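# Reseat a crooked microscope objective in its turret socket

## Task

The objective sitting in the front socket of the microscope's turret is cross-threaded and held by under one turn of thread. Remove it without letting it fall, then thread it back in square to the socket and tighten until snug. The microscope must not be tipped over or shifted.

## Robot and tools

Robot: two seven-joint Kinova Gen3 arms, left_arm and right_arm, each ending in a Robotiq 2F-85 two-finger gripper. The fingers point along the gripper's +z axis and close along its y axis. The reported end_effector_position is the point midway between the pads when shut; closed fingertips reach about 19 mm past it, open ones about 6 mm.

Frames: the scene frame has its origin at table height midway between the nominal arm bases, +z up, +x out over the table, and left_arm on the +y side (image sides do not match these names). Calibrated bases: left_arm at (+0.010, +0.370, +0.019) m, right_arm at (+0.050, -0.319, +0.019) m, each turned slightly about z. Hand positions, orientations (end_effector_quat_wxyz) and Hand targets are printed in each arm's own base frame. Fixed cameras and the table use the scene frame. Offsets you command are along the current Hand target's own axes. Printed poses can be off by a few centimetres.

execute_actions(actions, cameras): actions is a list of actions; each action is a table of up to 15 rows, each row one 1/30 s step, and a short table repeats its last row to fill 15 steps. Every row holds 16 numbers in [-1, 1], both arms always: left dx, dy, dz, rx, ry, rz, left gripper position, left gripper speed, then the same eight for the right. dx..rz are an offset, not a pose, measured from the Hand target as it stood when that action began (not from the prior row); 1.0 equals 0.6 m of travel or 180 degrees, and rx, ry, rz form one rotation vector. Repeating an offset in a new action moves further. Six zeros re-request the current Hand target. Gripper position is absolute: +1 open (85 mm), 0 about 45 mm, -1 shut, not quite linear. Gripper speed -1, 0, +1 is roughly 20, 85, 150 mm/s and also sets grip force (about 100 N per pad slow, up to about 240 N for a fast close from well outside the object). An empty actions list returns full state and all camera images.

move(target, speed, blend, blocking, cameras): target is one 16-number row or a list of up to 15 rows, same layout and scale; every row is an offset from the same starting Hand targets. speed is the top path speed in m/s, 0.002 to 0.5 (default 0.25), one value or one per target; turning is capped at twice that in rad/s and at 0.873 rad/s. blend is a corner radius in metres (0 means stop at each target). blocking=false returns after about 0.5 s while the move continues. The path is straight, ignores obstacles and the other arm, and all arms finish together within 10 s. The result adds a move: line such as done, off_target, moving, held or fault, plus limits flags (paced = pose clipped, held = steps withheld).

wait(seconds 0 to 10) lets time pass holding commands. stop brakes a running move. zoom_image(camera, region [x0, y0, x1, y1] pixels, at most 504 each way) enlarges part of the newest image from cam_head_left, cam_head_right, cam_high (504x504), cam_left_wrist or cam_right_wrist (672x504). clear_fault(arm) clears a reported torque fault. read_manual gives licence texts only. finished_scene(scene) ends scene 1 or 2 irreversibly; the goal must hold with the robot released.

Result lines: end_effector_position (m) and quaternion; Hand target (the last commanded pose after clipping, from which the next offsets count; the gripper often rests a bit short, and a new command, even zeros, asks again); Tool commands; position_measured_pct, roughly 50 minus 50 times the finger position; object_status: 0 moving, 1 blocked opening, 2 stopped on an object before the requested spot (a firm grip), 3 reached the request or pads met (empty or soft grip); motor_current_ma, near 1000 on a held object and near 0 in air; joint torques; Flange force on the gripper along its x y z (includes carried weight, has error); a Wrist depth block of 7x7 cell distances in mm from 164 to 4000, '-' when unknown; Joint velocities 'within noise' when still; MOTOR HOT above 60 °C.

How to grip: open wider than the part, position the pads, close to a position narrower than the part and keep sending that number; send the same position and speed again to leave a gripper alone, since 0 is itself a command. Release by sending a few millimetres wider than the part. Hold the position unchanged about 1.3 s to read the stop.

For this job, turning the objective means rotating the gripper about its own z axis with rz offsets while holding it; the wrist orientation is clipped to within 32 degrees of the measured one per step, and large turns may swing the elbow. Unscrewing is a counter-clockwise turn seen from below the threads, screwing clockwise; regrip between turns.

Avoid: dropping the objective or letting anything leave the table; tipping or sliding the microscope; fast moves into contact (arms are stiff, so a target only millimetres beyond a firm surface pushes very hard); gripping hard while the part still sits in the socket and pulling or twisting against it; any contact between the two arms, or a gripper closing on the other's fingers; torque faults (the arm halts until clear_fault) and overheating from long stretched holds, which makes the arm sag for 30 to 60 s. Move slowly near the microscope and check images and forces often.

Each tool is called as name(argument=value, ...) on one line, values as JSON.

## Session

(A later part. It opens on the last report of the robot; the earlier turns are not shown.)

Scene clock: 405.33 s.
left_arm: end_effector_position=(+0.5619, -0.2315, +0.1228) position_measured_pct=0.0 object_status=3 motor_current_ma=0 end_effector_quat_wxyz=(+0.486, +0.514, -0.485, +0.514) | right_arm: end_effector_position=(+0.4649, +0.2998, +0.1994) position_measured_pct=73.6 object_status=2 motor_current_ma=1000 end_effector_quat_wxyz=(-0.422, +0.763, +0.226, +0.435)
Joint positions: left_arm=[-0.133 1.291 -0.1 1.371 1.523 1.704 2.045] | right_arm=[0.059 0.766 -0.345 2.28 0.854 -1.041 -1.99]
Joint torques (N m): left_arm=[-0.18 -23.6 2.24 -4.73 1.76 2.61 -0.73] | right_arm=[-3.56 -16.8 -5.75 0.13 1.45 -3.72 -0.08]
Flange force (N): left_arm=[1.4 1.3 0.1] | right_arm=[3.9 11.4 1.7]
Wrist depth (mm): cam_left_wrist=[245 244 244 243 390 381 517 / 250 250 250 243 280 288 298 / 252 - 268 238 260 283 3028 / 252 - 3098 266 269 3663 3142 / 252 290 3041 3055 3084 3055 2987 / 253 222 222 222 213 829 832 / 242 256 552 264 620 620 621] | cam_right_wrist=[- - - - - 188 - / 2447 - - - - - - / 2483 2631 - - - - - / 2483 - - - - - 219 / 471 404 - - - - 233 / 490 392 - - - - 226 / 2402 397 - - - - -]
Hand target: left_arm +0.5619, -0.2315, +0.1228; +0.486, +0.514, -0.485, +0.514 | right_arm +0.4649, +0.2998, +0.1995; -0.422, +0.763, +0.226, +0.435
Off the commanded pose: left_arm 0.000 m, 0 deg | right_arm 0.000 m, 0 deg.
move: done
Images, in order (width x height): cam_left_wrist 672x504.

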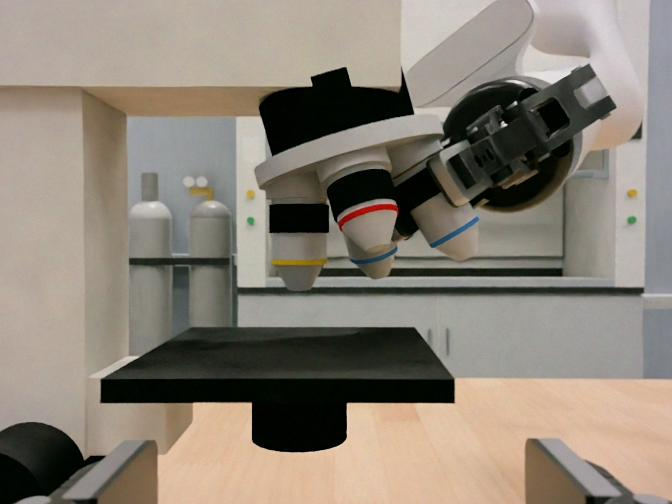

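move(target=[[0,0,0,0,0,0,1,1,0,0.0002,-0.0001,0,0,0,-0.42,-1],[0,0,0,0,0,0,1,1,-0.0015,-0.0015,0.0014,-0.55,0.0004,0.0021,-0.42,-1],[0,0,0,0,0,0,1,1,-0.0015,-0.0015,0.0014,-0.55,0.0004,0.0021,-0.49,-1]], speed=0.3)

move(target=[0,0,0,0,0,0,1,1,0.0004,0.0003,0.0003,0.0917,0,-0.0003,-0.49,-1], speed=0.2)

move(target=[0,0,0,0,0,0,1,1,0.0004,0.0003,0.0001,0.0917,0,-0.0003,-0.49,-1], speed=0.2)

Scene clock: 411.10 s.
left_arm: end_effector_position=(+0.5619, -0.2315, +0.1228) position_measured_pct=0.0 object_status=3 motor_current_ma=0 end_effector_quat_wxyz=(+0.486, +0.514, -0.485, +0.514) | right_arm: end_effector_position=(+0.4642, +0.3010, +0.1988) position_measured_pct=73.6 object_status=0 motor_current_ma=1000 end_effector_quat_wxyz=(+0.304, +0.817, -0.186, +0.453)
Joint positions: left_arm=[-0.133 1.291 -0.1 1.371 1.523 1.704 2.045] | right_arm=[-1.134 0.939 0.014 1.358 -2.128 -1.544 -0.428]
Joint torques (N m): left_arm=[-0.15 -23.65 2.22 -4.78 1.77 2.6 -0.72] | right_arm=[2.75 -21.96 5.12 -3.83 2.97 -1.56 -0.21]
Flange force (N): left_arm=[1.4 1.5 0.1] | right_arm=[0.1 -6.9 -9.0]
Wrist depth (mm): cam_left_wrist=[245 244 244 243 - 2960 179 / 251 250 251 244 243 176 183 / 251 - 268 239 222 186 - / 252 - 3219 266 267 3663 3128 / 252 290 3070 3070 3084 3041 3084 / 253 221 222 222 213 831 828 / 242 256 553 264 620 620 619] | cam_right_wrist=[206 180 - - - - - / 206 174 - - - - 3383 / 229 - - - - - 3418 / 231 - - - - - 3219 / 244 - - - - - 3203 / 252 - - - - 674 721 / 219 - - - - 577 617]
Hand target: left_arm +0.5619, -0.2315, +0.1228; +0.486, +0.514, -0.485, +0.514 | right_arm +0.4642, +0.3010, +0.1988; +0.304, +0.817, -0.186, +0.453
Off the commanded pose: left_arm 0.000 m, 0 deg | right_arm 0.000 m, 0 deg.
move: done

Scene clock: 412.33 s.
left_arm: end_effector_position=(+0.5619, -0.2315, +0.1228) position_measured_pct=0.0 object_status=3 motor_current_ma=0 end_effector_quat_wxyz=(+0.486, +0.514, -0.485, +0.514) | right_arm: end_effector_position=(+0.4643, +0.3008, +0.1990) position_measured_pct=73.6 object_status=2 motor_current_ma=1000 end_effector_quat_wxyz=(+0.184, +0.852, -0.119, +0.475)
Joint positions: left_arm=[-0.133 1.291 -0.1 1.371 1.523 1.704 2.045] | right_arm=[-1.13 0.755 -0.017 1.696 -1.952 -1.247 -0.607]
Joint torques (N m): left_arm=[-0.17 -23.62 2.25 -4.77 1.78 2.59 -0.74] | right_arm=[1.94 -20.1 4.56 -4.96 2.94 -1.74 -0.28]
Flange force (N): left_arm=[1.4 1.4 0.0] | right_arm=[-1.3 -4.8 -6.1]
Wrist depth (mm): cam_left_wrist=[245 245 244 243 - 2960 196 / 251 250 250 244 243 198 184 / 252 - 267 239 249 215 3315 / 252 - 3203 266 267 3584 3203 / 252 291 3055 3055 3028 3041 3055 / 253 222 222 221 213 830 830 / 242 256 553 264 621 621 621] | cam_right_wrist=[1367 218 - - - - - / 1429 198 - - - - 3266 / 1490 - - - - - 3527 / 1579 - - - - - 3234 / 1700 - - - - - 696 / 433 - - - - 570 571 / 391 - - - - 493 508]
Hand target: left_arm +0.5619, -0.2315, +0.1228; +0.486, +0.514, -0.485, +0.514 | right_arm +0.4643, +0.3007, +0.1990; +0.184, +0.852, -0.119, +0.475
Off the commanded pose: left_arm 0.000 m, 0 deg | right_arm 0.000 m, 0 deg.
move: done

Scene clock: 413.60 s.
left_arm: end_effector_position=(+0.5619, -0.2315, +0.1228) position_measured_pct=0.0 object_status=3 motor_current_ma=0 end_effector_quat_wxyz=(+0.486, +0.514, -0.485, +0.514) | right_arm: end_effector_position=(+0.4644, +0.3006, +0.1992) position_measured_pct=73.6 object_status=2 motor_current_ma=1000 end_effector_quat_wxyz=(+0.060, +0.870, -0.049, +0.487)
Joint positions: left_arm=[-0.133 1.291 -0.1 1.371 1.523 1.704 2.045] | right_arm=[-1.091 0.608 -0.019 1.993 -1.638 -0.976 -0.862]
Joint torques (N m): left_arm=[-0.15 -23.6 2.21 -4.77 1.77 2.61 -0.74] | right_arm=[0.43 -18.24 3.1 -5.72 2.58 -2.2 -0.14]
Flange force (N): left_arm=[1.5 1.4 0.1] | right_arm=[-1.4 -3.8 -2.7]
Wrist depth (mm): cam_left_wrist=[245 244 244 243 - 3014 201 / 251 250 251 243 246 226 206 / 251 - 267 238 250 242 3172 / 252 - 3142 266 266 3704 3188 / 252 290 3000 3055 3000 3055 3041 / 253 222 221 222 213 827 826 / 242 256 551 264 619 620 620] | cam_right_wrist=[1429 1448 - - - - 1609 / 1493 - - - - - 2706 / 1571 - - - - - 2833 / 1679 - - - - - 2610 / 1768 - - - - - 2040 / 473 - - - - - 496 / 429 - - - - 447 450]
Hand target: left_arm +0.5619, -0.2315, +0.1228; +0.486, +0.514, -0.485, +0.514 | right_arm +0.4644, +0.3006, +0.1992; +0.060, +0.870, -0.049, +0.487
Off the commanded pose: left_arm 0.000 m, 0 deg | right_arm 0.000 m, 0 deg.
move: done

move(target=[[0,0,0,0,0,0,1,1,0,0,0,0,0,0,-0.42,-1],[0,0,0,0,0,0,1,1,-0.0033,0,-0.0002,0,0,0,-0.42,-1]], speed=0.1, cameras=["cam_left_wrist"])

zoom_image(camera="cam_left_wrist", region=[390, 145, 445, 195])

zoom_image(camera="cam_left_wrist", region=[370, 130, 510, 290])

Scene clock: 415.67 s.
left_arm: end_effector_position=(+0.5619, -0.2315, +0.1228) position_measured_pct=0.0 object_status=3 motor_current_ma=0 end_effector_quat_wxyz=(+0.486, +0.514, -0.485, +0.514) | right_arm: end_effector_position=(+0.4633, +0.3006, +0.1976) position_measured_pct=71.0 object_status=3 motor_current_ma=0 end_effector_quat_wxyz=(+0.060, +0.870, -0.049, +0.487)
Joint positions: left_arm=[-0.133 1.291 -0.1 1.371 1.523 1.704 2.045] | right_arm=[-1.094 0.611 -0.019 1.995 -1.636 -0.977 -0.869]
Joint torques (N m): left_arm=[-0.15 -23.65 2.23 -4.78 1.75 2.63 -0.71] | right_arm=[-0.4 -17.2 1.88 -2.89 1.13 -1.95 -0.22]
Flange force (N): left_arm=[1.3 1.5 0.1] | right_arm=[3.6 -7.9 2.2]
Wrist depth (mm): cam_left_wrist=[245 244 244 243 - 2973 202 / 251 250 251 243 - 224 207 / 251 - 267 239 250 234 3172 / 252 - 3203 266 266 3584 3113 / 252 290 3055 3098 3028 3014 3028 / 252 222 222 221 213 832 829 / 243 256 550 264 622 621 621] | cam_right_wrist=[1435 1417 - - - - 1621 / 1480 - - - - - 2706 / 1575 - - - - - 2821 / 1670 - - - - - 2560 / 1797 - - - - - 2085 / 469 - - - - - 492 / 427 430 - - - 446 447]
Hand target: left_arm +0.5619, -0.2315, +0.1228; +0.486, +0.514, -0.485, +0.514 | right_arm +0.4633, +0.3006, +0.1976; +0.060, +0.870, -0.049, +0.487
Off the commanded pose: left_arm 0.000 m, 0 deg | right_arm 0.000 m, 0 deg.
move: done
Images, in order (width x height): cam_left_wrist 672x504.

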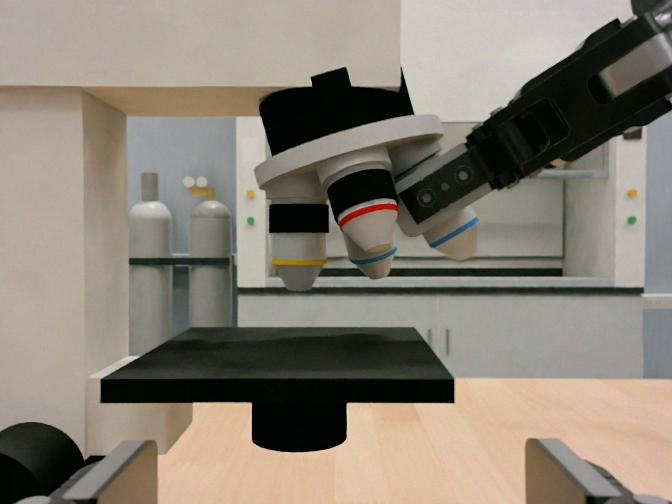

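Scaled by 9.164.

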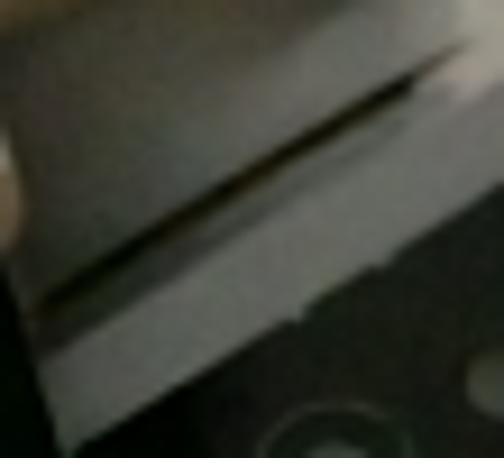

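Scaled by 3.150.

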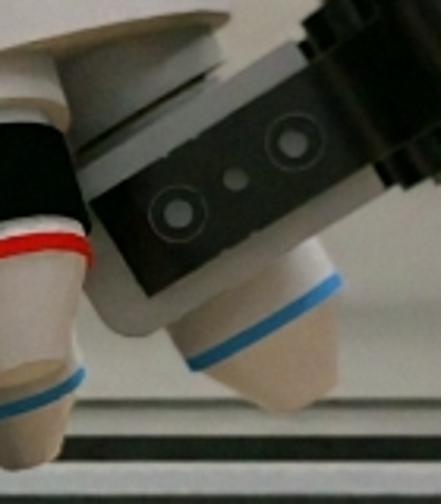

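zoom_image(camera="cam_left_wrist", region=[390, 148, 418, 182])

zoom_image(camera="cam_left_wrist", region=[414, 140, 444, 174])

Scaled by 14.824.

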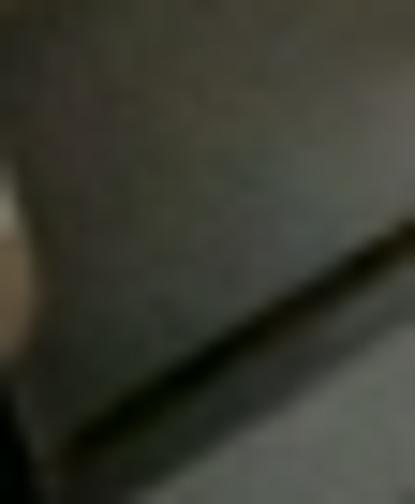

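Scaled by 14.824.

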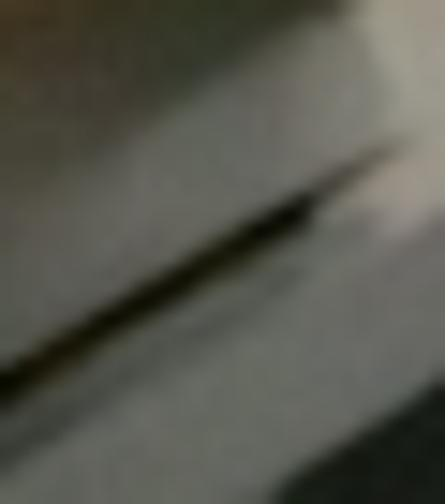

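move(target=[0,0,0,0,0,0,1,1,0,0,0,0,0,0,-0.49,-1], speed=0.1)

Scene clock: 417.43 s.
left_arm: end_effector_position=(+0.5619, -0.2315, +0.1228) position_measured_pct=0.0 object_status=3 motor_current_ma=0 end_effector_quat_wxyz=(+0.486, +0.514, -0.485, +0.514) | right_arm: end_effector_position=(+0.4633, +0.3006, +0.1976) position_measured_pct=73.6 object_status=0 motor_current_ma=1000 end_effector_quat_wxyz=(+0.060, +0.870, -0.049, +0.487)
Joint positions: left_arm=[-0.133 1.291 -0.1 1.371 1.523 1.704 2.045] | right_arm=[-1.094 0.611 -0.019 1.995 -1.636 -0.977 -0.869]
Joint torques (N m): left_arm=[-0.14 -23.62 2.26 -4.76 1.77 2.59 -0.72] | right_arm=[0.28 -15.64 2 -4.08 1.66 -1.1 -0.23]
Flange force (N): left_arm=[1.4 1.5 0.0] | right_arm=[4.0 -4.1 -4.5]
Wrist depth (mm): cam_left_wrist=[245 245 244 243 - 2960 201 / 250 250 250 244 - 226 208 / 251 - 267 239 251 234 3203 / 252 - 3234 266 266 3643 3128 / 252 290 3055 3014 3070 3014 3055 / 253 222 222 222 213 830 826 / 242 256 553 264 619 620 621] | cam_right_wrist=[1423 1405 - - - - 1602 / 1493 - - - - - 2652 / 1575 - - - - - 2908 / 1666 - - - - - 2621 / 1802 - - - - - 2078 / 469 - - - - - 493 / 427 430 - - - 446 450]
Hand target: left_arm +0.5619, -0.2315, +0.1228; +0.486, +0.514, -0.485, +0.514 | right_arm +0.4633, +0.3006, +0.1976; +0.060, +0.870, -0.049, +0.487
Off the commanded pose: left_arm 0.000 m, 0 deg | right_arm 0.000 m, 0 deg.
move: done

move(target=[[0,0,0,0,0,0,1,1,0.0001,0.0002,-0.0003,0.0458,0,0,-0.49,-1],[0,0,0,0,0,0,1,1,0.0003,0.0005,-0.0003,0.1375,0,-0.0002,-0.49,-1]], speed=0.2)

move(target=[0,0,0,0,0,0,1,1,0.0002,0.0002,0.0001,0.0458,0,-0.0001,-0.49,-1], speed=0.2, cameras=["cam_left_wrist"])

zoom_image(camera="cam_left_wrist", region=[390, 145, 445, 195])

Scene clock: 420.00 s.
left_arm: end_effector_position=(+0.5619, -0.2315, +0.1228) position_measured_pct=0.0 object_status=3 motor_current_ma=0 end_effector_quat_wxyz=(+0.486, +0.514, -0.485, +0.514) | right_arm: end_effector_position=(+0.4632, +0.3004, +0.1979) position_measured_pct=73.6 object_status=2 motor_current_ma=1000 end_effector_quat_wxyz=(-0.128, +0.862, +0.057, +0.487)
Joint positions: left_arm=[-0.133 1.291 -0.1 1.371 1.523 1.704 2.045] | right_arm=[-0.805 0.509 -0.109 2.333 -0.732 -0.845 -1.484]
Joint torques (N m): left_arm=[-0.12 -23.59 2.22 -4.77 1.75 2.57 -0.72] | right_arm=[-2.69 -13.59 -1.7 -1.02 1.09 -0.98 -0.32]
Flange force (N): left_arm=[1.5 1.5 0.0] | right_arm=[8.6 -1.6 7.7]
Wrist depth (mm): cam_left_wrist=[245 244 244 243 - 3084 277 / 251 250 250 244 - 244 237 / 251 - 264 239 253 254 3128 / 252 - 3234 266 268 3565 3219 / 253 289 3055 3014 3055 3041 3028 / 253 222 222 222 213 830 828 / 242 256 551 264 623 622 621] | cam_right_wrist=[2798 - - - - - 1405 / 2895 - - - - - 1493 / 3172 - - - - - 1571 / 3142 - - - - - 1674 / 2511 - - - - - 1797 / 320 317 - - - - 432 / 301 292 - - - - 394]
Hand target: left_arm +0.5619, -0.2315, +0.1228; +0.486, +0.514, -0.485, +0.514 | right_arm +0.4632, +0.3004, +0.1979; -0.128, +0.862, +0.057, +0.487
Off the commanded pose: left_arm 0.000 m, 0 deg | right_arm 0.000 m, 0 deg.
move: done

Scene clock: 420.97 s.
left_arm: end_effector_position=(+0.5619, -0.2315, +0.1228) position_measured_pct=0.0 object_status=3 motor_current_ma=0 end_effector_quat_wxyz=(+0.486, +0.514, -0.485, +0.514) | right_arm: end_effector_position=(+0.4633, +0.3003, +0.1979) position_measured_pct=73.6 object_status=2 motor_current_ma=1000 end_effector_quat_wxyz=(-0.189, +0.851, +0.092, +0.481)
Joint positions: left_arm=[-0.133 1.291 -0.1 1.371 1.523 1.704 2.045] | right_arm=[-0.623 0.524 -0.174 2.396 -0.384 -0.9 -1.651]
Joint torques (N m): left_arm=[-0.17 -23.62 2.22 -4.77 1.75 2.58 -0.71] | right_arm=[-3.15 -12.93 -2.41 -0.61 1.37 -1.07 -0.25]
Flange force (N): left_arm=[1.4 1.5 0.1] | right_arm=[9.1 1.9 6.7]
Wrist depth (mm): cam_left_wrist=[245 245 244 243 - 364 293 / 251 250 250 244 252 253 245 / 251 - 265 238 252 258 3028 / 252 - 3142 266 270 3643 3157 / 253 290 3028 3055 2987 3084 3014 / 253 222 221 222 213 829 826 / 242 256 553 264 621 620 619] | cam_right_wrist=[- - - - - 206 1356 / 3055 - - - - - 1423 / 3142 - - - - - 1514 / 2934 - - - - - 1605 / 2821 - - - - - 1713 / 617 330 - - - - 281 / 300 316 - - - - 225]
Hand target: left_arm +0.5619, -0.2315, +0.1228; +0.486, +0.514, -0.485, +0.514 | right_arm +0.4633, +0.3003, +0.1979; -0.189, +0.851, +0.092, +0.481
Off the commanded pose: left_arm 0.000 m, 0 deg | right_arm 0.000 m, 0 deg.
move: done
Images, in order (width x height): cam_left_wrist 672x504.

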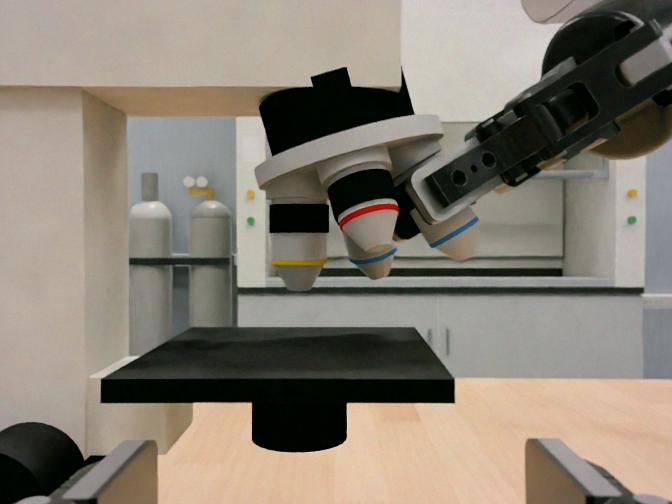

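Scaled by 9.164.

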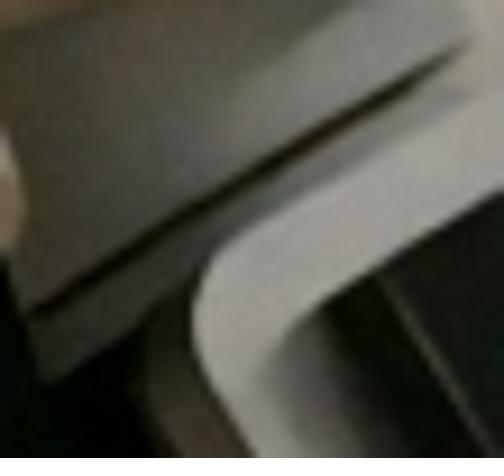

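move(target=[[0,0,0,0,0,0,1,1,0.0006,0.0002,0,0.0,0,0,-0.49,-1],[0,0,0,0,0,0,1,1,0.0008,0.0005,0.0001,0.0917,0,-0.0003,-0.49,-1]], speed=0.15, cameras=["cam_left_wrist"])

zoom_image(camera="cam_left_wrist", region=[390, 145, 445, 195])

zoom_image(camera="cam_left_wrist", region=[370, 130, 510, 290])

Scene clock: 424.07 s.
left_arm: end_effector_position=(+0.5619, -0.2315, +0.1228) position_measured_pct=0.0 object_status=3 motor_current_ma=0 end_effector_quat_wxyz=(+0.486, +0.514, -0.485, +0.514) | right_arm: end_effector_position=(+0.4637, +0.3000, +0.1983) position_measured_pct=73.6 object_status=2 motor_current_ma=1000 end_effector_quat_wxyz=(-0.309, +0.815, +0.160, +0.463)
Joint positions: left_arm=[-0.133 1.291 -0.1 1.371 1.523 1.704 2.045] | right_arm=[-0.254 0.621 -0.257 2.414 0.274 -1.021 -1.847]
Joint torques (N m): left_arm=[-0.14 -23.64 2.22 -4.81 1.74 2.6 -0.72] | right_arm=[-3.83 -14.55 -4.12 -0.57 1.87 -2.46 -0.2]
Flange force (N): left_arm=[1.4 1.6 0.1] | right_arm=[6.7 7.9 4.1]
Wrist depth (mm): cam_left_wrist=[245 245 244 243 243 363 356 / 250 250 250 243 251 267 269 / 251 - 268 238 256 267 3000 / 252 - 3219 265 270 3623 3203 / 252 290 3041 3084 3070 3084 3098 / 253 222 222 222 213 831 828 / 242 256 552 264 619 621 621] | cam_right_wrist=[- - - - - 177 204 / 2610 - - - - - 202 / 2631 - - - - - 219 / 2621 - - - - - 232 / 2465 - - - - - 243 / 351 358 - - - - 236 / 341 329 - - - - -]
Hand target: left_arm +0.5619, -0.2315, +0.1228; +0.486, +0.514, -0.485, +0.514 | right_arm +0.4637, +0.3000, +0.1983; -0.309, +0.815, +0.160, +0.463
Off the commanded pose: left_arm 0.000 m, 0 deg | right_arm 0.000 m, 0 deg.
move: done
Images, in order (width x height): cam_left_wrist 672x504.

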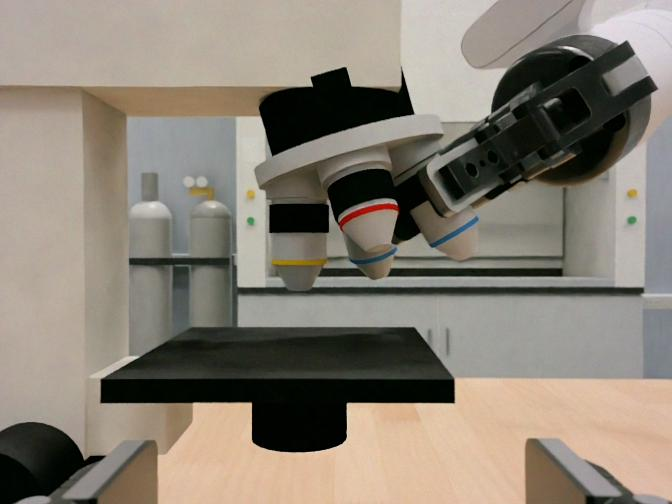

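Scaled by 9.164.

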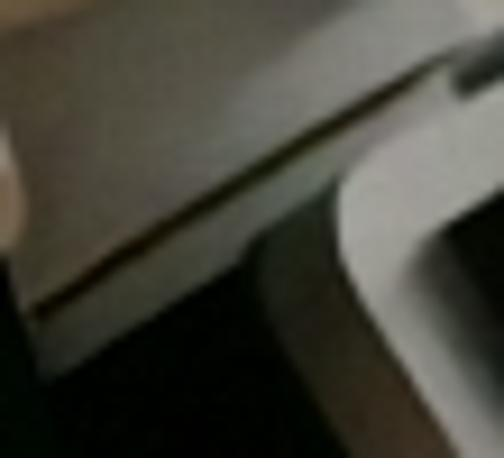

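Scaled by 3.150.

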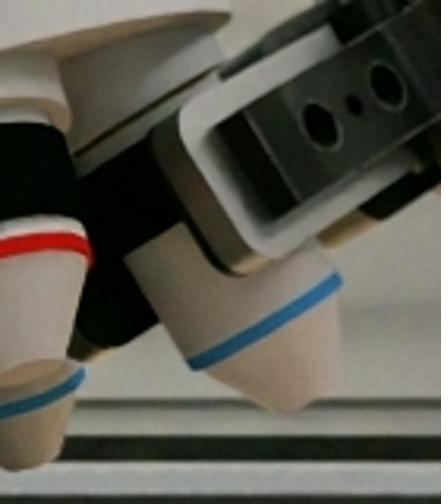

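move(target=[0,0,0,0,0,0,1,1,0.0004,0.0004,-0.0001,0.0458,0,-0.0001,-0.49,-1], speed=0.15)

move(target=[0,0,0,0,0,0,1,1,0.0002,0.0003,-0.0001,0.0458,0,-0.0001,-0.49,-1], speed=0.15, cameras=["cam_left_wrist"])

zoom_image(camera="cam_left_wrist", region=[390, 145, 445, 195])

zoom_image(camera="cam_left_wrist", region=[370, 130, 510, 290])

Scene clock: 425.37 s.
left_arm: end_effector_position=(+0.5619, -0.2315, +0.1228) position_measured_pct=0.0 object_status=3 motor_current_ma=0 end_effector_quat_wxyz=(+0.486, +0.514, -0.485, +0.514) | right_arm: end_effector_position=(+0.4640, +0.2997, +0.1984) position_measured_pct=73.6 object_status=2 motor_current_ma=1000 end_effector_quat_wxyz=(-0.367, +0.791, +0.193, +0.451)
Joint positions: left_arm=[-0.133 1.291 -0.1 1.371 1.523 1.704 2.045] | right_arm=[-0.099 0.689 -0.279 2.365 0.577 -1.054 -1.92]
Joint torques (N m): left_arm=[-0.19 -23.62 2.22 -4.75 1.77 2.59 -0.75] | right_arm=[-3.95 -16.43 -5.11 -0.84 1.77 -3.61 -0.16]
Flange force (N): left_arm=[1.4 1.3 0.1] | right_arm=[3.9 10.7 2.6]
Wrist depth (mm): cam_left_wrist=[245 244 244 243 390 372 466 / 250 250 250 243 257 285 282 / 251 - 267 239 260 273 3000 / 251 - 3128 266 270 3584 3084 / 252 290 3041 3055 3055 3070 3070 / 253 222 222 221 213 832 829 / 243 256 551 264 623 621 619] | cam_right_wrist=[- - - - - 188 176 / 2531 - - - - - 174 / 2521 - - - - - 206 / 2521 - - - - - 224 / 2456 395 - - - - 236 / 373 374 - - - - 236 / 472 354 - - - - -]
Hand target: left_arm +0.5619, -0.2315, +0.1228; +0.486, +0.514, -0.485, +0.514 | right_arm +0.4640, +0.2998, +0.1984; -0.367, +0.791, +0.193, +0.451
Off the commanded pose: left_arm 0.000 m, 0 deg | right_arm 0.000 m, 0 deg.
move: done

Scene clock: 426.33 s.
left_arm: end_effector_position=(+0.5619, -0.2315, +0.1228) position_measured_pct=0.0 object_status=3 motor_current_ma=0 end_effector_quat_wxyz=(+0.486, +0.514, -0.485, +0.514) | right_arm: end_effector_position=(+0.4641, +0.2996, +0.1984) position_measured_pct=73.6 object_status=2 motor_current_ma=1000 end_effector_quat_wxyz=(-0.423, +0.762, +0.225, +0.435)
Joint positions: left_arm=[-0.133 1.291 -0.1 1.371 1.523 1.704 2.045] | right_arm=[0.021 0.763 -0.294 2.285 0.858 -1.077 -2.007]
Joint torques (N m): left_arm=[-0.18 -23.59 2.23 -4.71 1.72 2.59 -0.73] | right_arm=[-4.26 -17.47 -6.19 -0.27 1.45 -4.19 -0.04]
Flange force (N): left_arm=[1.4 1.2 0.1] | right_arm=[3.1 13.0 0.2]
Wrist depth (mm): cam_left_wrist=[245 244 244 243 392 382 516 / 251 250 250 244 365 294 296 / 251 - 267 238 260 279 3028 / 252 - 3142 266 269 3643 3128 / 252 290 3098 3028 3055 3113 3055 / 253 222 222 222 213 829 829 / 242 256 552 264 620 620 622] | cam_right_wrist=[- - - - - - - / 2420 - - - - - - / 2483 2600 - - - - - / 2456 - - - - - 220 / 470 406 - - - - 233 / 491 393 - - - - 223 / 2385 397 - - - - -]
Hand target: left_arm +0.5619, -0.2315, +0.1228; +0.486, +0.514, -0.485, +0.514 | right_arm +0.4641, +0.2996, +0.1984; -0.423, +0.762, +0.225, +0.435
Off the commanded pose: left_arm 0.000 m, 0 deg | right_arm 0.000 m, 0 deg.
move: done
Images, in order (width x height): cam_left_wrist 672x504.

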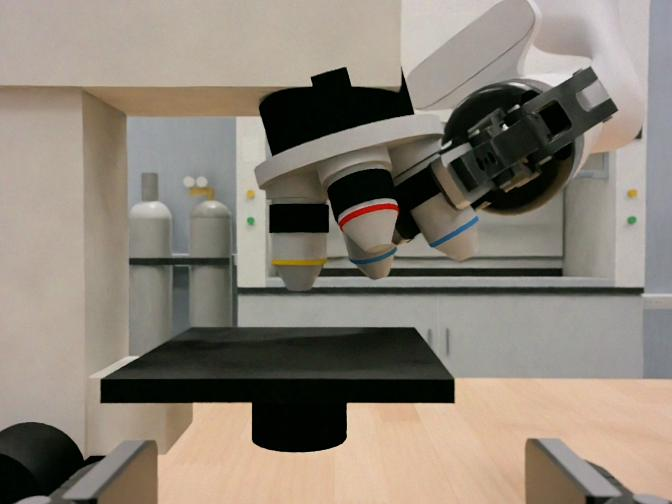

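Scaled by 9.164.

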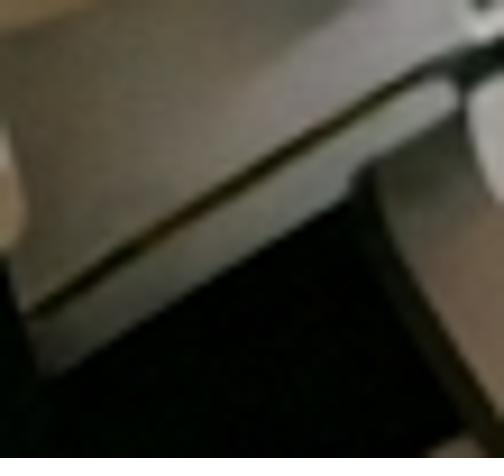

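Scaled by 3.150.

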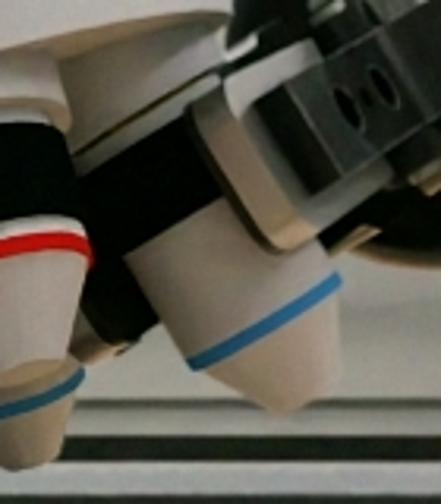

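move(target=[[0,0,0,0,0,0,1,1,0,0.0003,-0.0002,0,0,0,-0.49,-1],[0,0,0,0,0,0,1,1,0,0.0003,-0.0002,0,0,0,-0.42,-1],[0,0,0,0,0,0,1,1,-0.0022,-0.0015,0.0018,-0.55,0.0004,0.0021,-0.42,-1],[0,0,0,0,0,0,1,1,-0.0022,-0.0015,0.0018,-0.55,0.0004,0.0021,-0.49,-1]], speed=0.3)

move(target=[0,0,0,0,0,0,1,1,0.0005,0.0003,0.0003,0.0917,0,-0.0003,-0.49,-1], speed=0.2)

move(target=[0,0,0,0,0,0,1,1,0.0005,0.0003,0.0001,0.0917,0,-0.0003,-0.49,-1], speed=0.2, cameras=["cam_left_wrist"])

zoom_image(camera="cam_left_wrist", region=[390, 145, 445, 195])

Scene clock: 432.70 s.
left_arm: end_effector_position=(+0.5619, -0.2315, +0.1228) position_measured_pct=0.0 object_status=3 motor_current_ma=0 end_effector_quat_wxyz=(+0.486, +0.514, -0.485, +0.514) | right_arm: end_effector_position=(+0.4633, +0.3010, +0.1974) position_measured_pct=73.6 object_status=0 motor_current_ma=1000 end_effector_quat_wxyz=(+0.304, +0.817, -0.187, +0.453)
Joint positions: left_arm=[-0.133 1.291 -0.1 1.371 1.523 1.704 2.045] | right_arm=[-1.155 0.941 0.051 1.361 -2.151 -1.524 -0.423]
Joint torques (N m): left_arm=[-0.2 -23.63 2.28 -4.74 1.76 2.61 -0.74] | right_arm=[2.08 -21.04 4.45 -3 1.95 -1.49 -0.24]
Flange force (N): left_arm=[1.4 1.3 0.1] | right_arm=[3.0 -8.7 -8.3]
Wrist depth (mm): cam_left_wrist=[245 244 244 243 - 3028 180 / 251 250 250 243 243 176 182 / 251 - 268 239 222 184 - / 252 - 3203 266 267 3663 3113 / 252 290 3041 3070 3128 3028 3084 / 253 222 222 222 213 829 829 / 242 256 552 264 621 620 620] | cam_right_wrist=[205 180 - - - - - / 197 173 - - - - 3453 / 229 - - - - - 3383 / 232 - - - - - 3157 / 245 - - - - - 3234 / 252 - - - - 667 718 / 220 - - - - 574 616]
Hand target: left_arm +0.5619, -0.2315, +0.1228; +0.486, +0.514, -0.485, +0.514 | right_arm +0.4633, +0.3010, +0.1974; +0.304, +0.817, -0.187, +0.453
Off the commanded pose: left_arm 0.000 m, 0 deg | right_arm 0.000 m, 0 deg.
move: done

Scene clock: 433.93 s.
left_arm: end_effector_position=(+0.5619, -0.2315, +0.1228) position_measured_pct=0.0 object_status=3 motor_current_ma=0 end_effector_quat_wxyz=(+0.486, +0.514, -0.485, +0.514) | right_arm: end_effector_position=(+0.4634, +0.3008, +0.1977) position_measured_pct=73.6 object_status=2 motor_current_ma=1000 end_effector_quat_wxyz=(+0.183, +0.852, -0.120, +0.475)
Joint positions: left_arm=[-0.133 1.291 -0.1 1.371 1.523 1.704 2.045] | right_arm=[-1.158 0.757 0.025 1.699 -1.971 -1.223 -0.605]
Joint torques (N m): left_arm=[-0.19 -23.63 2.22 -4.75 1.76 2.58 -0.71] | right_arm=[1.29 -19.4 3.99 -3.94 2.12 -1.7 -0.4]
Flange force (N): left_arm=[1.4 1.4 0.1] | right_arm=[1.5 -6.9 -4.6]
Wrist depth (mm): cam_left_wrist=[245 244 244 243 - 2973 197 / 251 250 250 244 243 198 185 / 251 - 267 239 250 215 3188 / 252 - 3203 266 266 3704 3172 / 253 290 3028 3041 3028 3084 3041 / 253 222 222 221 213 830 828 / 242 256 551 264 619 619 619] | cam_right_wrist=[1370 214 - - - - 3266 / 1420 197 - - - - 3418 / 1500 - - - - - 3565 / 1579 - - - - - 3299 / 1704 - - - - - 691 / 433 - - - - 570 567 / 390 - - - - 490 507]
Hand target: left_arm +0.5619, -0.2315, +0.1228; +0.486, +0.514, -0.485, +0.514 | right_arm +0.4635, +0.3008, +0.1977; +0.183, +0.852, -0.120, +0.475
Off the commanded pose: left_arm 0.000 m, 0 deg | right_arm 0.000 m, 0 deg.
move: done

Scene clock: 435.20 s.
left_arm: end_effector_position=(+0.5619, -0.2315, +0.1228) position_measured_pct=0.0 object_status=3 motor_current_ma=0 end_effector_quat_wxyz=(+0.486, +0.514, -0.485, +0.514) | right_arm: end_effector_position=(+0.4636, +0.3006, +0.1979) position_measured_pct=73.6 object_status=2 motor_current_ma=1000 end_effector_quat_wxyz=(+0.059, +0.870, -0.050, +0.488)
Joint positions: left_arm=[-0.133 1.291 -0.1 1.371 1.523 1.704 2.045] | right_arm=[-1.128 0.611 0.029 1.996 -1.646 -0.951 -0.87]
Joint torques (N m): left_arm=[-0.15 -23.63 2.21 -4.76 1.76 2.6 -0.72] | right_arm=[0.01 -17.94 2.83 -4.82 1.95 -2.17 -0.38]
Flange force (N): left_arm=[1.4 1.4 0.1] | right_arm=[0.7 -5.4 -0.4]
Wrist depth (mm): cam_left_wrist=[245 244 244 243 - 3041 201 / 251 250 251 244 - 226 207 / 251 - 267 239 251 234 3234 / 252 - 3219 266 266 3684 3203 / 252 290 3070 3084 3028 3084 3084 / 253 221 222 222 213 828 830 / 242 256 551 264 622 619 619] | cam_right_wrist=[1414 1423 - - - - 1629 / 1490 - - - - - 2706 / 1564 - - - - - 2858 / 1670 - - - - - 2511 / 1797 - - - - - 2034 / 470 - - - - - 494 / 428 430 - - - 445 447]
Hand target: left_arm +0.5619, -0.2315, +0.1228; +0.486, +0.514, -0.485, +0.514 | right_arm +0.4636, +0.3005, +0.1979; +0.059, +0.870, -0.050, +0.488
Off the commanded pose: left_arm 0.000 m, 0 deg | right_arm 0.000 m, 0 deg.
move: done
Images, in order (width x height): cam_left_wrist 672x504.

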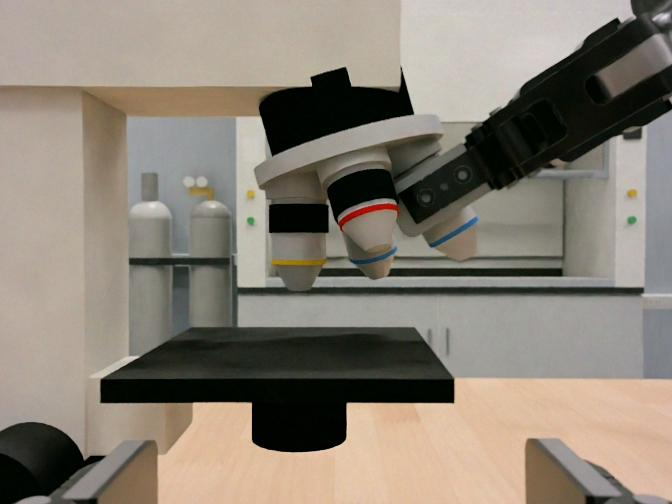

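Scaled by 9.164.

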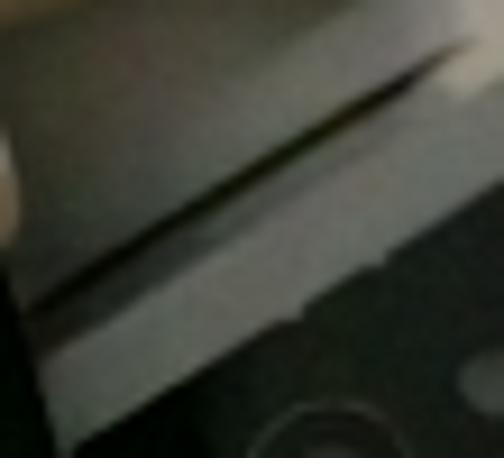

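move(target=[0,0,0,0,0,0,1,1,0.0003,0.0004,-0.0001,0.0917,0,-0.0001,-0.49,-1], speed=0.2)

move(target=[0,0,0,0,0,0,1,1,0.0003,0.0004,0.0001,0.0917,0,-0.0002,-0.49,-1], speed=0.2, cameras=["cam_left_wrist"])

zoom_image(camera="cam_left_wrist", region=[390, 145, 445, 195])

zoom_image(camera="cam_left_wrist", region=[370, 130, 510, 290])

Scene clock: 436.93 s.
left_arm: end_effector_position=(+0.5619, -0.2315, +0.1228) position_measured_pct=0.0 object_status=3 motor_current_ma=0 end_effector_quat_wxyz=(+0.486, +0.514, -0.485, +0.514) | right_arm: end_effector_position=(+0.4636, +0.3004, +0.1981) position_measured_pct=73.6 object_status=2 motor_current_ma=1000 end_effector_quat_wxyz=(-0.066, +0.869, +0.021, +0.490)
Joint positions: left_arm=[-0.133 1.291 -0.1 1.371 1.523 1.704 2.045] | right_arm=[-0.986 0.521 -0.004 2.242 -1.069 -0.812 -1.293]
Joint torques (N m): left_arm=[-0.16 -23.62 2.26 -4.78 1.77 2.59 -0.73] | right_arm=[-1.11 -16.33 0.94 -3.23 0.72 -2.5 -0.39]
Flange force (N): left_arm=[1.4 1.5 0.0] | right_arm=[2.9 -3.9 7.1]
Wrist depth (mm): cam_left_wrist=[245 244 244 244 - 2987 222 / 251 250 250 244 - 239 227 / 252 - 268 238 254 250 3113 / 252 - 3250 266 266 3623 3172 / 253 289 3084 3014 3041 3041 3084 / 253 222 222 221 213 827 832 / 242 256 550 263 620 620 621] | cam_right_wrist=[1586 - - - - - 1763 / 1674 - - - - - 2385 / 1787 - - - - - 2438 / 2763 - - - - - 1894 / 2218 - - - - - 1873 / 506 523 - - - - 449 / 274 - - - - - 411]
Hand target: left_arm +0.5619, -0.2315, +0.1228; +0.486, +0.514, -0.485, +0.514 | right_arm +0.4636, +0.3003, +0.1981; -0.066, +0.869, +0.021, +0.490
Off the commanded pose: left_arm 0.000 m, 0 deg | right_arm 0.000 m, 0 deg.
move: done

Scene clock: 438.23 s.
left_arm: end_effector_position=(+0.5619, -0.2315, +0.1228) position_measured_pct=0.0 object_status=3 motor_current_ma=0 end_effector_quat_wxyz=(+0.486, +0.514, -0.485, +0.514) | right_arm: end_effector_position=(+0.4637, +0.3001, +0.1982) position_measured_pct=73.6 object_status=2 motor_current_ma=1000 end_effector_quat_wxyz=(-0.190, +0.851, +0.091, +0.482)
Joint positions: left_arm=[-0.133 1.291 -0.1 1.371 1.523 1.704 2.045] | right_arm=[-0.652 0.523 -0.135 2.397 -0.368 -0.896 -1.678]
Joint torques (N m): left_arm=[-0.17 -23.62 2.21 -4.72 1.77 2.59 -0.74] | right_arm=[-1.85 -14.64 -1.03 -1.33 0.82 -2.26 -0.21]
Flange force (N): left_arm=[1.4 1.2 0.1] | right_arm=[6.6 0.4 8.5]
Wrist depth (mm): cam_left_wrist=[245 244 244 243 - 364 292 / 251 250 250 243 252 253 246 / 251 - 267 239 252 258 3028 / 252 - 3188 266 270 3584 3128 / 252 290 3113 3000 3055 3028 3070 / 253 222 222 221 213 827 830 / 242 256 552 264 623 618 620] | cam_right_wrist=[- - - - - 194 1353 / 3128 - - - - - 1420 / 3098 - - - - - 1514 / 3014 - - - - - 1602 / 2883 - - - - - 1704 / 627 331 - - - - 282 / 301 318 - - - - 224]
Hand target: left_arm +0.5619, -0.2315, +0.1228; +0.486, +0.514, -0.485, +0.514 | right_arm +0.4638, +0.3001, +0.1982; -0.190, +0.851, +0.091, +0.482
Off the commanded pose: left_arm 0.000 m, 0 deg | right_arm 0.000 m, 0 deg.
move: done
Images, in order (width x height): cam_left_wrist 672x504.

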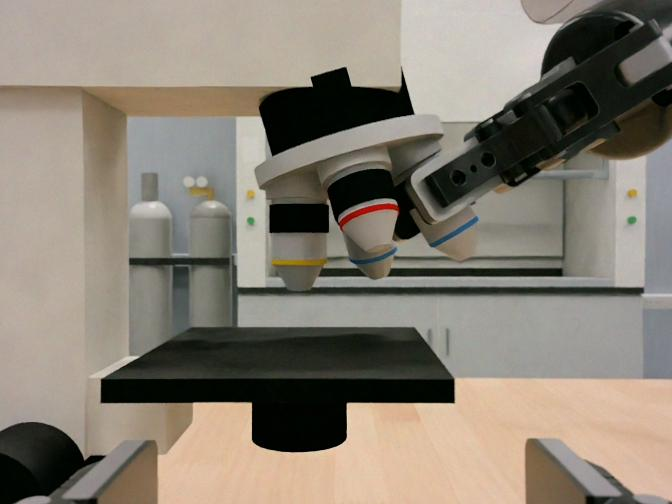

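Scaled by 9.164.

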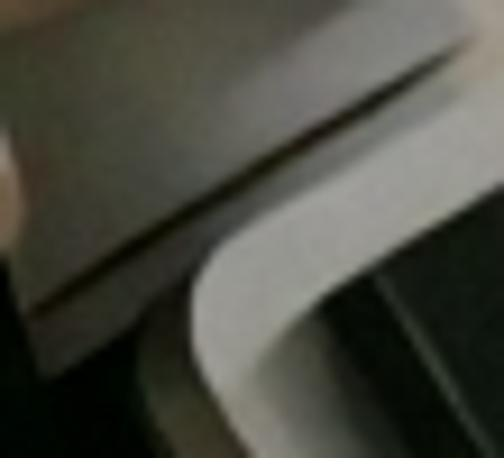

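Scaled by 3.150.

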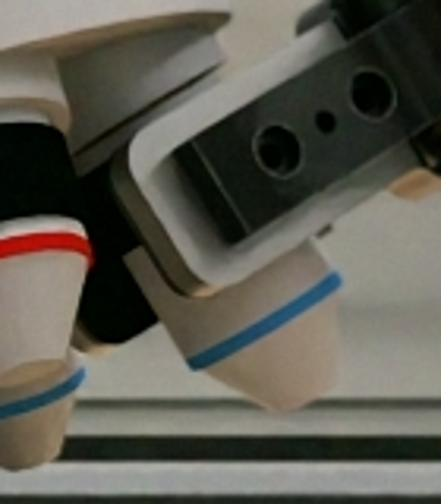

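move(target=[0,0,0,0,0,0,1,1,0.0005,0.0005,0.0001,0.0917,0,-0.0003,-0.49,-1], speed=0.15)

move(target=[0,0,0,0,0,0,1,1,0.0003,0.0005,-0.0001,0.0458,0,-0.0001,-0.49,-1], speed=0.15)

move(target=[0,0,0,0,0,0,1,1,0.0002,0.0005,-0.0001,0.0458,0,-0.0001,-0.49,-1], speed=0.15, cameras=["cam_left_wrist"])

zoom_image(camera="cam_left_wrist", region=[390, 145, 445, 195])

zoom_image(camera="cam_left_wrist", region=[370, 130, 510, 290])

Scene clock: 440.13 s.
left_arm: end_effector_position=(+0.5619, -0.2315, +0.1228) position_measured_pct=0.0 object_status=3 motor_current_ma=0 end_effector_quat_wxyz=(+0.486, +0.514, -0.485, +0.514) | right_arm: end_effector_position=(+0.4641, +0.2998, +0.1984) position_measured_pct=73.6 object_status=2 motor_current_ma=1000 end_effector_quat_wxyz=(-0.310, +0.815, +0.160, +0.464)
Joint positions: left_arm=[-0.133 1.291 -0.1 1.371 1.523 1.704 2.045] | right_arm=[-0.283 0.619 -0.217 2.415 0.288 -1.033 -1.873]
Joint torques (N m): left_arm=[-0.16 -23.6 2.22 -4.73 1.76 2.59 -0.72] | right_arm=[-2.58 -15.39 -2.8 -0.91 1.3 -2.88 -0.23]
Flange force (N): left_arm=[1.4 1.4 0.1] | right_arm=[5.1 6.2 5.8]
Wrist depth (mm): cam_left_wrist=[245 244 244 244 243 363 357 / 251 250 251 243 251 267 270 / 251 - 267 239 256 267 3014 / 252 - 3157 266 270 3603 3128 / 252 290 3055 3041 3084 3000 3084 / 253 222 222 221 213 822 832 / 242 255 553 263 620 624 620] | cam_right_wrist=[- - - - - 177 204 / 2600 - - - - - 202 / 2663 - - - - - 219 / 2631 - - - - - 232 / 2531 - - - - - 243 / 352 364 - - - - 236 / 341 330 - - - - -]
Hand target: left_arm +0.5619, -0.2315, +0.1228; +0.486, +0.514, -0.485, +0.514 | right_arm +0.4641, +0.2998, +0.1984; -0.310, +0.815, +0.160, +0.464
Off the commanded pose: left_arm 0.000 m, 0 deg | right_arm 0.000 m, 0 deg.
move: done

Scene clock: 441.10 s.
left_arm: end_effector_position=(+0.5619, -0.2315, +0.1228) position_measured_pct=0.0 object_status=3 motor_current_ma=0 end_effector_quat_wxyz=(+0.486, +0.514, -0.485, +0.514) | right_arm: end_effector_position=(+0.4643, +0.2996, +0.1985) position_measured_pct=73.6 object_status=2 motor_current_ma=1000 end_effector_quat_wxyz=(-0.367, +0.790, +0.193, +0.451)
Joint positions: left_arm=[-0.133 1.291 -0.1 1.371 1.523 1.704 2.045] | right_arm=[-0.13 0.687 -0.236 2.366 0.588 -1.074 -1.944]
Joint torques (N m): left_arm=[-0.11 -23.6 2.25 -4.74 1.76 2.6 -0.75] | right_arm=[-2.22 -17.03 -3.62 -1.14 1.01 -3.79 -0.15]
Flange force (N): left_arm=[1.4 1.3 0.0] | right_arm=[2.5 8.5 4.8]
Wrist depth (mm): cam_left_wrist=[245 244 244 243 389 371 468 / 250 250 251 244 257 285 282 / 251 - 267 239 256 273 3000 / 251 - 3234 266 269 3623 3157 / 252 290 3055 3098 3041 3055 3098 / 253 222 222 221 213 827 830 / 242 256 549 264 621 619 620] | cam_right_wrist=[- - - - - 188 176 / 2502 - - - - - 174 / 2521 - - - - - 206 / 2502 - - - - - 223 / 2420 395 - - - - 236 / 372 375 - - - - 237 / 474 354 - - - - -]
Hand target: left_arm +0.5619, -0.2315, +0.1228; +0.486, +0.514, -0.485, +0.514 | right_arm +0.4643, +0.2996, +0.1985; -0.367, +0.790, +0.193, +0.451
Off the commanded pose: left_arm 0.000 m, 0 deg | right_arm 0.000 m, 0 deg.
move: done

Scene clock: 442.07 s.
left_arm: end_effector_position=(+0.5619, -0.2315, +0.1228) position_measured_pct=0.0 object_status=3 motor_current_ma=0 end_effector_quat_wxyz=(+0.486, +0.514, -0.485, +0.514) | right_arm: end_effector_position=(+0.4645, +0.2993, +0.1985) position_measured_pct=73.6 object_status=2 motor_current_ma=1000 end_effector_quat_wxyz=(-0.423, +0.762, +0.225, +0.436)
Joint positions: left_arm=[-0.133 1.291 -0.1 1.371 1.523 1.704 2.045] | right_arm=[-0.011 0.76 -0.249 2.286 0.864 -1.105 -2.027]
Joint torques (N m): left_arm=[-0.13 -23.62 2.2 -4.74 1.75 2.58 -0.72] | right_arm=[-2.11 -17.69 -4.22 -0.86 0.68 -4.01 -0.22]
Flange force (N): left_arm=[1.4 1.4 0.0] | right_arm=[1.2 9.2 2.7]
Wrist depth (mm): cam_left_wrist=[245 245 244 243 392 384 515 / 251 250 250 244 365 304 296 / 252 - 267 238 260 281 3014 / 252 - 3219 266 269 3565 3142 / 252 290 3041 2987 2987 3000 3041 / 253 222 221 222 213 829 829 / 243 256 549 264 619 621 619] | cam_right_wrist=[- - - - - - - / 2474 - - - - - - / 2438 2621 - - - - - / 2474 - - - - - 220 / 470 405 - - - - 233 / 490 392 - - - - 223 / 2351 413 - - - - -]
Hand target: left_arm +0.5619, -0.2315, +0.1228; +0.486, +0.514, -0.485, +0.514 | right_arm +0.4645, +0.2993, +0.1985; -0.423, +0.762, +0.225, +0.436
Off the commanded pose: left_arm 0.000 m, 0 deg | right_arm 0.000 m, 0 deg.
move: done
Images, in order (width x height): cam_left_wrist 672x504.

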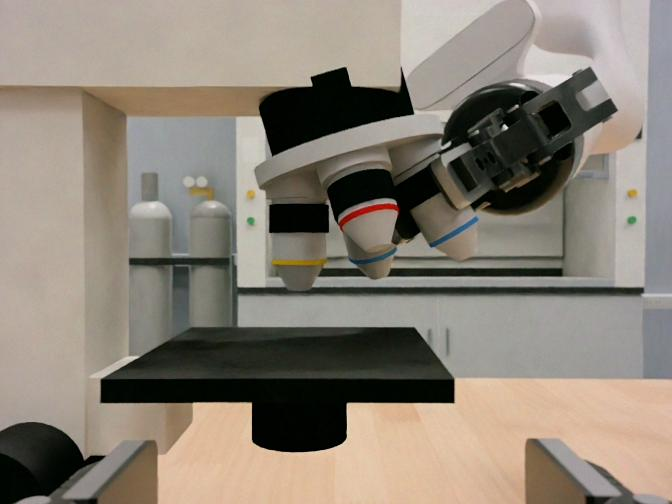

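Scaled by 9.164.

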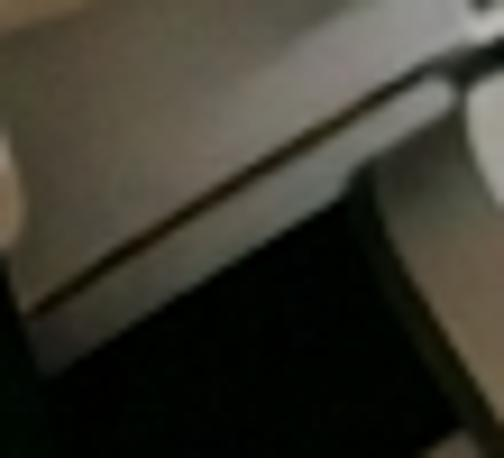

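Scaled by 3.150.

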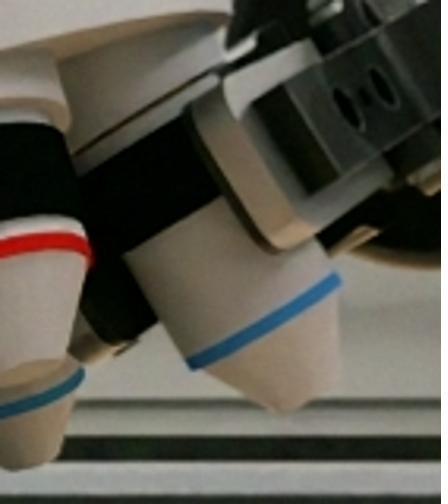

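zoom_image(camera="cam_left_wrist", region=[390, 162, 414, 190])

Scaled by 18.000.

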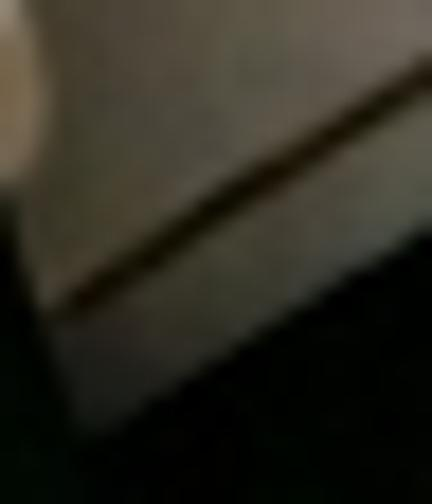

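move(target=[[0,0,0,0,0,0,1,1,0,0.0001,0,0,0,0,-0.42,-1],[0,0,0,0,0,0,1,1,-0.0023,-0.0022,0.0019,-0.55,0.0004,0.0021,-0.42,-1],[0,0,0,0,0,0,1,1,-0.0023,-0.0022,0.0019,-0.55,0.0004,0.0021,-0.49,-1]], speed=0.3)

move(target=[0,0,0,0,0,0,1,1,0.0004,0.0003,0.0003,0.0917,0,-0.0003,-0.49,-1], speed=0.2)

move(target=[0,0,0,0,0,0,1,1,0.0004,0.0003,0.0001,0.0917,0,-0.0003,-0.49,-1], speed=0.2, cameras=["cam_left_wrist"])

zoom_image(camera="cam_left_wrist", region=[390, 162, 414, 190])

zoom_image(camera="cam_left_wrist", region=[370, 130, 510, 290])

Scene clock: 447.93 s.
left_arm: end_effector_position=(+0.5619, -0.2315, +0.1228) position_measured_pct=0.0 object_status=3 motor_current_ma=0 end_effector_quat_wxyz=(+0.486, +0.514, -0.485, +0.514) | right_arm: end_effector_position=(+0.4634, +0.3010, +0.1976) position_measured_pct=73.6 object_status=0 motor_current_ma=1000 end_effector_quat_wxyz=(+0.303, +0.817, -0.188, +0.453)
Joint positions: left_arm=[-0.133 1.291 -0.1 1.371 1.523 1.704 2.045] | right_arm=[-1.175 0.942 0.09 1.361 -2.174 -1.504 -0.413]
Joint torques (N m): left_arm=[-0.16 -23.62 2.26 -4.77 1.78 2.57 -0.73] | right_arm=[2.07 -20.98 4.69 -2.91 1.95 -1.5 -0.23]
Flange force (N): left_arm=[1.4 1.5 0.0] | right_arm=[3.0 -9.0 -8.3]
Wrist depth (mm): cam_left_wrist=[245 244 244 243 - 2987 179 / 251 250 250 243 242 176 182 / 251 - 268 239 222 183 - / 252 - 3172 266 267 3565 3142 / 253 290 3084 3084 3084 3128 3055 / 253 222 221 221 213 829 831 / 243 256 553 264 622 621 621] | cam_right_wrist=[204 179 - - - - - / 205 173 - - - - 3349 / 228 - - - - - 3453 / 231 - - - - - 3172 / 245 - - - - - 3219 / 252 - - - - 667 718 / 220 - - - - 572 614]
Hand target: left_arm +0.5619, -0.2315, +0.1228; +0.486, +0.514, -0.485, +0.514 | right_arm +0.4634, +0.3010, +0.1976; +0.303, +0.817, -0.188, +0.453
Off the commanded pose: left_arm 0.000 m, 0 deg | right_arm 0.000 m, 0 deg.
move: done

Scene clock: 449.17 s.
left_arm: end_effector_position=(+0.5619, -0.2315, +0.1228) position_measured_pct=0.0 object_status=3 motor_current_ma=0 end_effector_quat_wxyz=(+0.486, +0.514, -0.485, +0.514) | right_arm: end_effector_position=(+0.4635, +0.3008, +0.1977) position_measured_pct=73.6 object_status=2 motor_current_ma=1000 end_effector_quat_wxyz=(+0.183, +0.852, -0.121, +0.475)
Joint positions: left_arm=[-0.133 1.291 -0.1 1.371 1.523 1.704 2.045] | right_arm=[-1.186 0.758 0.068 1.7 -1.99 -1.198 -0.597]
Joint torques (N m): left_arm=[-0.13 -23.61 2.21 -4.76 1.77 2.59 -0.73] | right_arm=[1.21 -19.08 4.06 -3.75 2.09 -1.56 -0.36]
Flange force (N): left_arm=[1.4 1.4 0.0] | right_arm=[2.0 -7.2 -4.8]
Wrist depth (mm): cam_left_wrist=[245 244 244 243 - 3055 197 / 251 250 250 244 243 199 186 / 252 - 267 239 250 209 3142 / 252 - 3234 266 266 3623 3203 / 252 290 3084 3041 3014 3055 3113 / 253 222 222 221 213 832 828 / 242 256 553 263 622 621 618] | cam_right_wrist=[1364 213 - - - - 3188 / 1417 197 - - - - 3266 / 1500 - - - - - 3623 / 1598 - - - - - 3299 / 1704 - - - - - 689 / 432 - - - - 569 567 / 391 - - - - 490 505]
Hand target: left_arm +0.5619, -0.2315, +0.1228; +0.486, +0.514, -0.485, +0.514 | right_arm +0.4635, +0.3008, +0.1978; +0.183, +0.852, -0.121, +0.475
Off the commanded pose: left_arm 0.000 m, 0 deg | right_arm 0.000 m, 0 deg.
move: done

Scene clock: 450.43 s.
left_arm: end_effector_position=(+0.5619, -0.2315, +0.1228) position_measured_pct=0.0 object_status=3 motor_current_ma=0 end_effector_quat_wxyz=(+0.486, +0.514, -0.485, +0.514) | right_arm: end_effector_position=(+0.4636, +0.3006, +0.1980) position_measured_pct=73.6 object_status=2 motor_current_ma=1000 end_effector_quat_wxyz=(+0.059, +0.869, -0.051, +0.488)
Joint positions: left_arm=[-0.133 1.291 -0.1 1.371 1.523 1.704 2.045] | right_arm=[-1.163 0.612 0.079 1.998 -1.656 -0.923 -0.872]
Joint torques (N m): left_arm=[-0.19 -23.62 2.23 -4.74 1.77 2.59 -0.74] | right_arm=[-0.15 -17.27 2.67 -4.44 1.55 -1.89 -0.44]
Flange force (N): left_arm=[1.4 1.3 0.1] | right_arm=[2.1 -5.3 -0.2]
Wrist depth (mm): cam_left_wrist=[245 245 244 244 - 3070 201 / 251 250 250 244 - 226 207 / 251 - 267 239 251 234 3142 / 252 - 3128 266 266 3603 3128 / 252 290 3098 3041 3055 3098 3098 / 253 222 221 221 213 830 829 / 242 256 550 264 620 619 621] | cam_right_wrist=[1426 1429 - - - - 1613 / 1487 - - - - - 2674 / 1567 - - - - - 2883 / 1666 - - - - - 2550 / 1759 - - - - - 2059 / 472 - - - - - 495 / 429 431 - - - 444 447]
Hand target: left_arm +0.5619, -0.2315, +0.1228; +0.486, +0.514, -0.485, +0.514 | right_arm +0.4636, +0.3006, +0.1980; +0.059, +0.869, -0.051, +0.488
Off the commanded pose: left_arm 0.000 m, 0 deg | right_arm 0.000 m, 0 deg.
move: done
Images, in order (width x height): cam_left_wrist 672x504.

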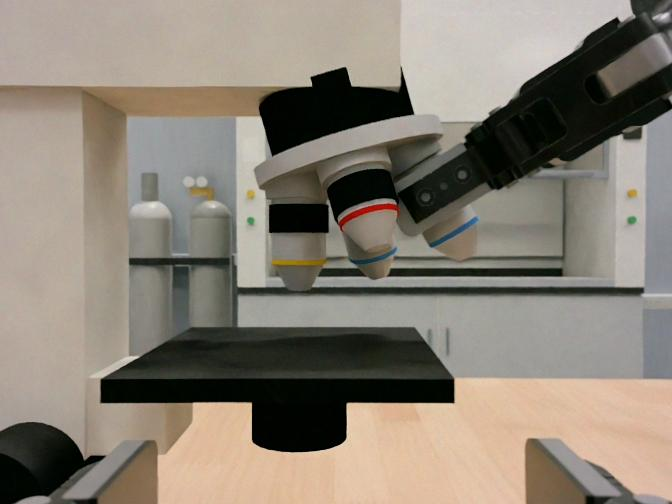

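Scaled by 18.000.

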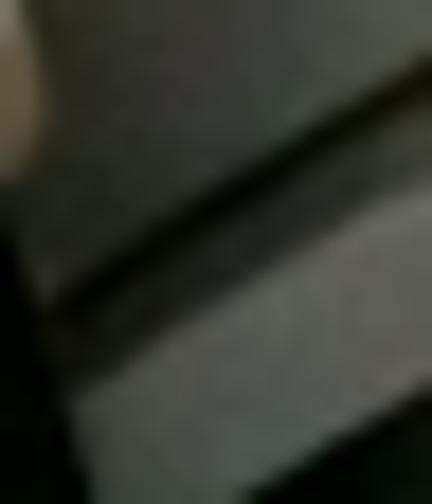

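Scaled by 3.150.

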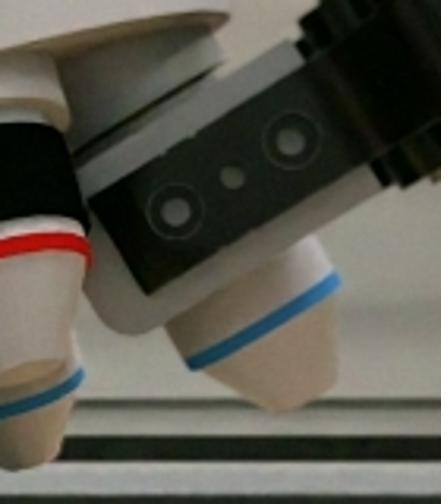

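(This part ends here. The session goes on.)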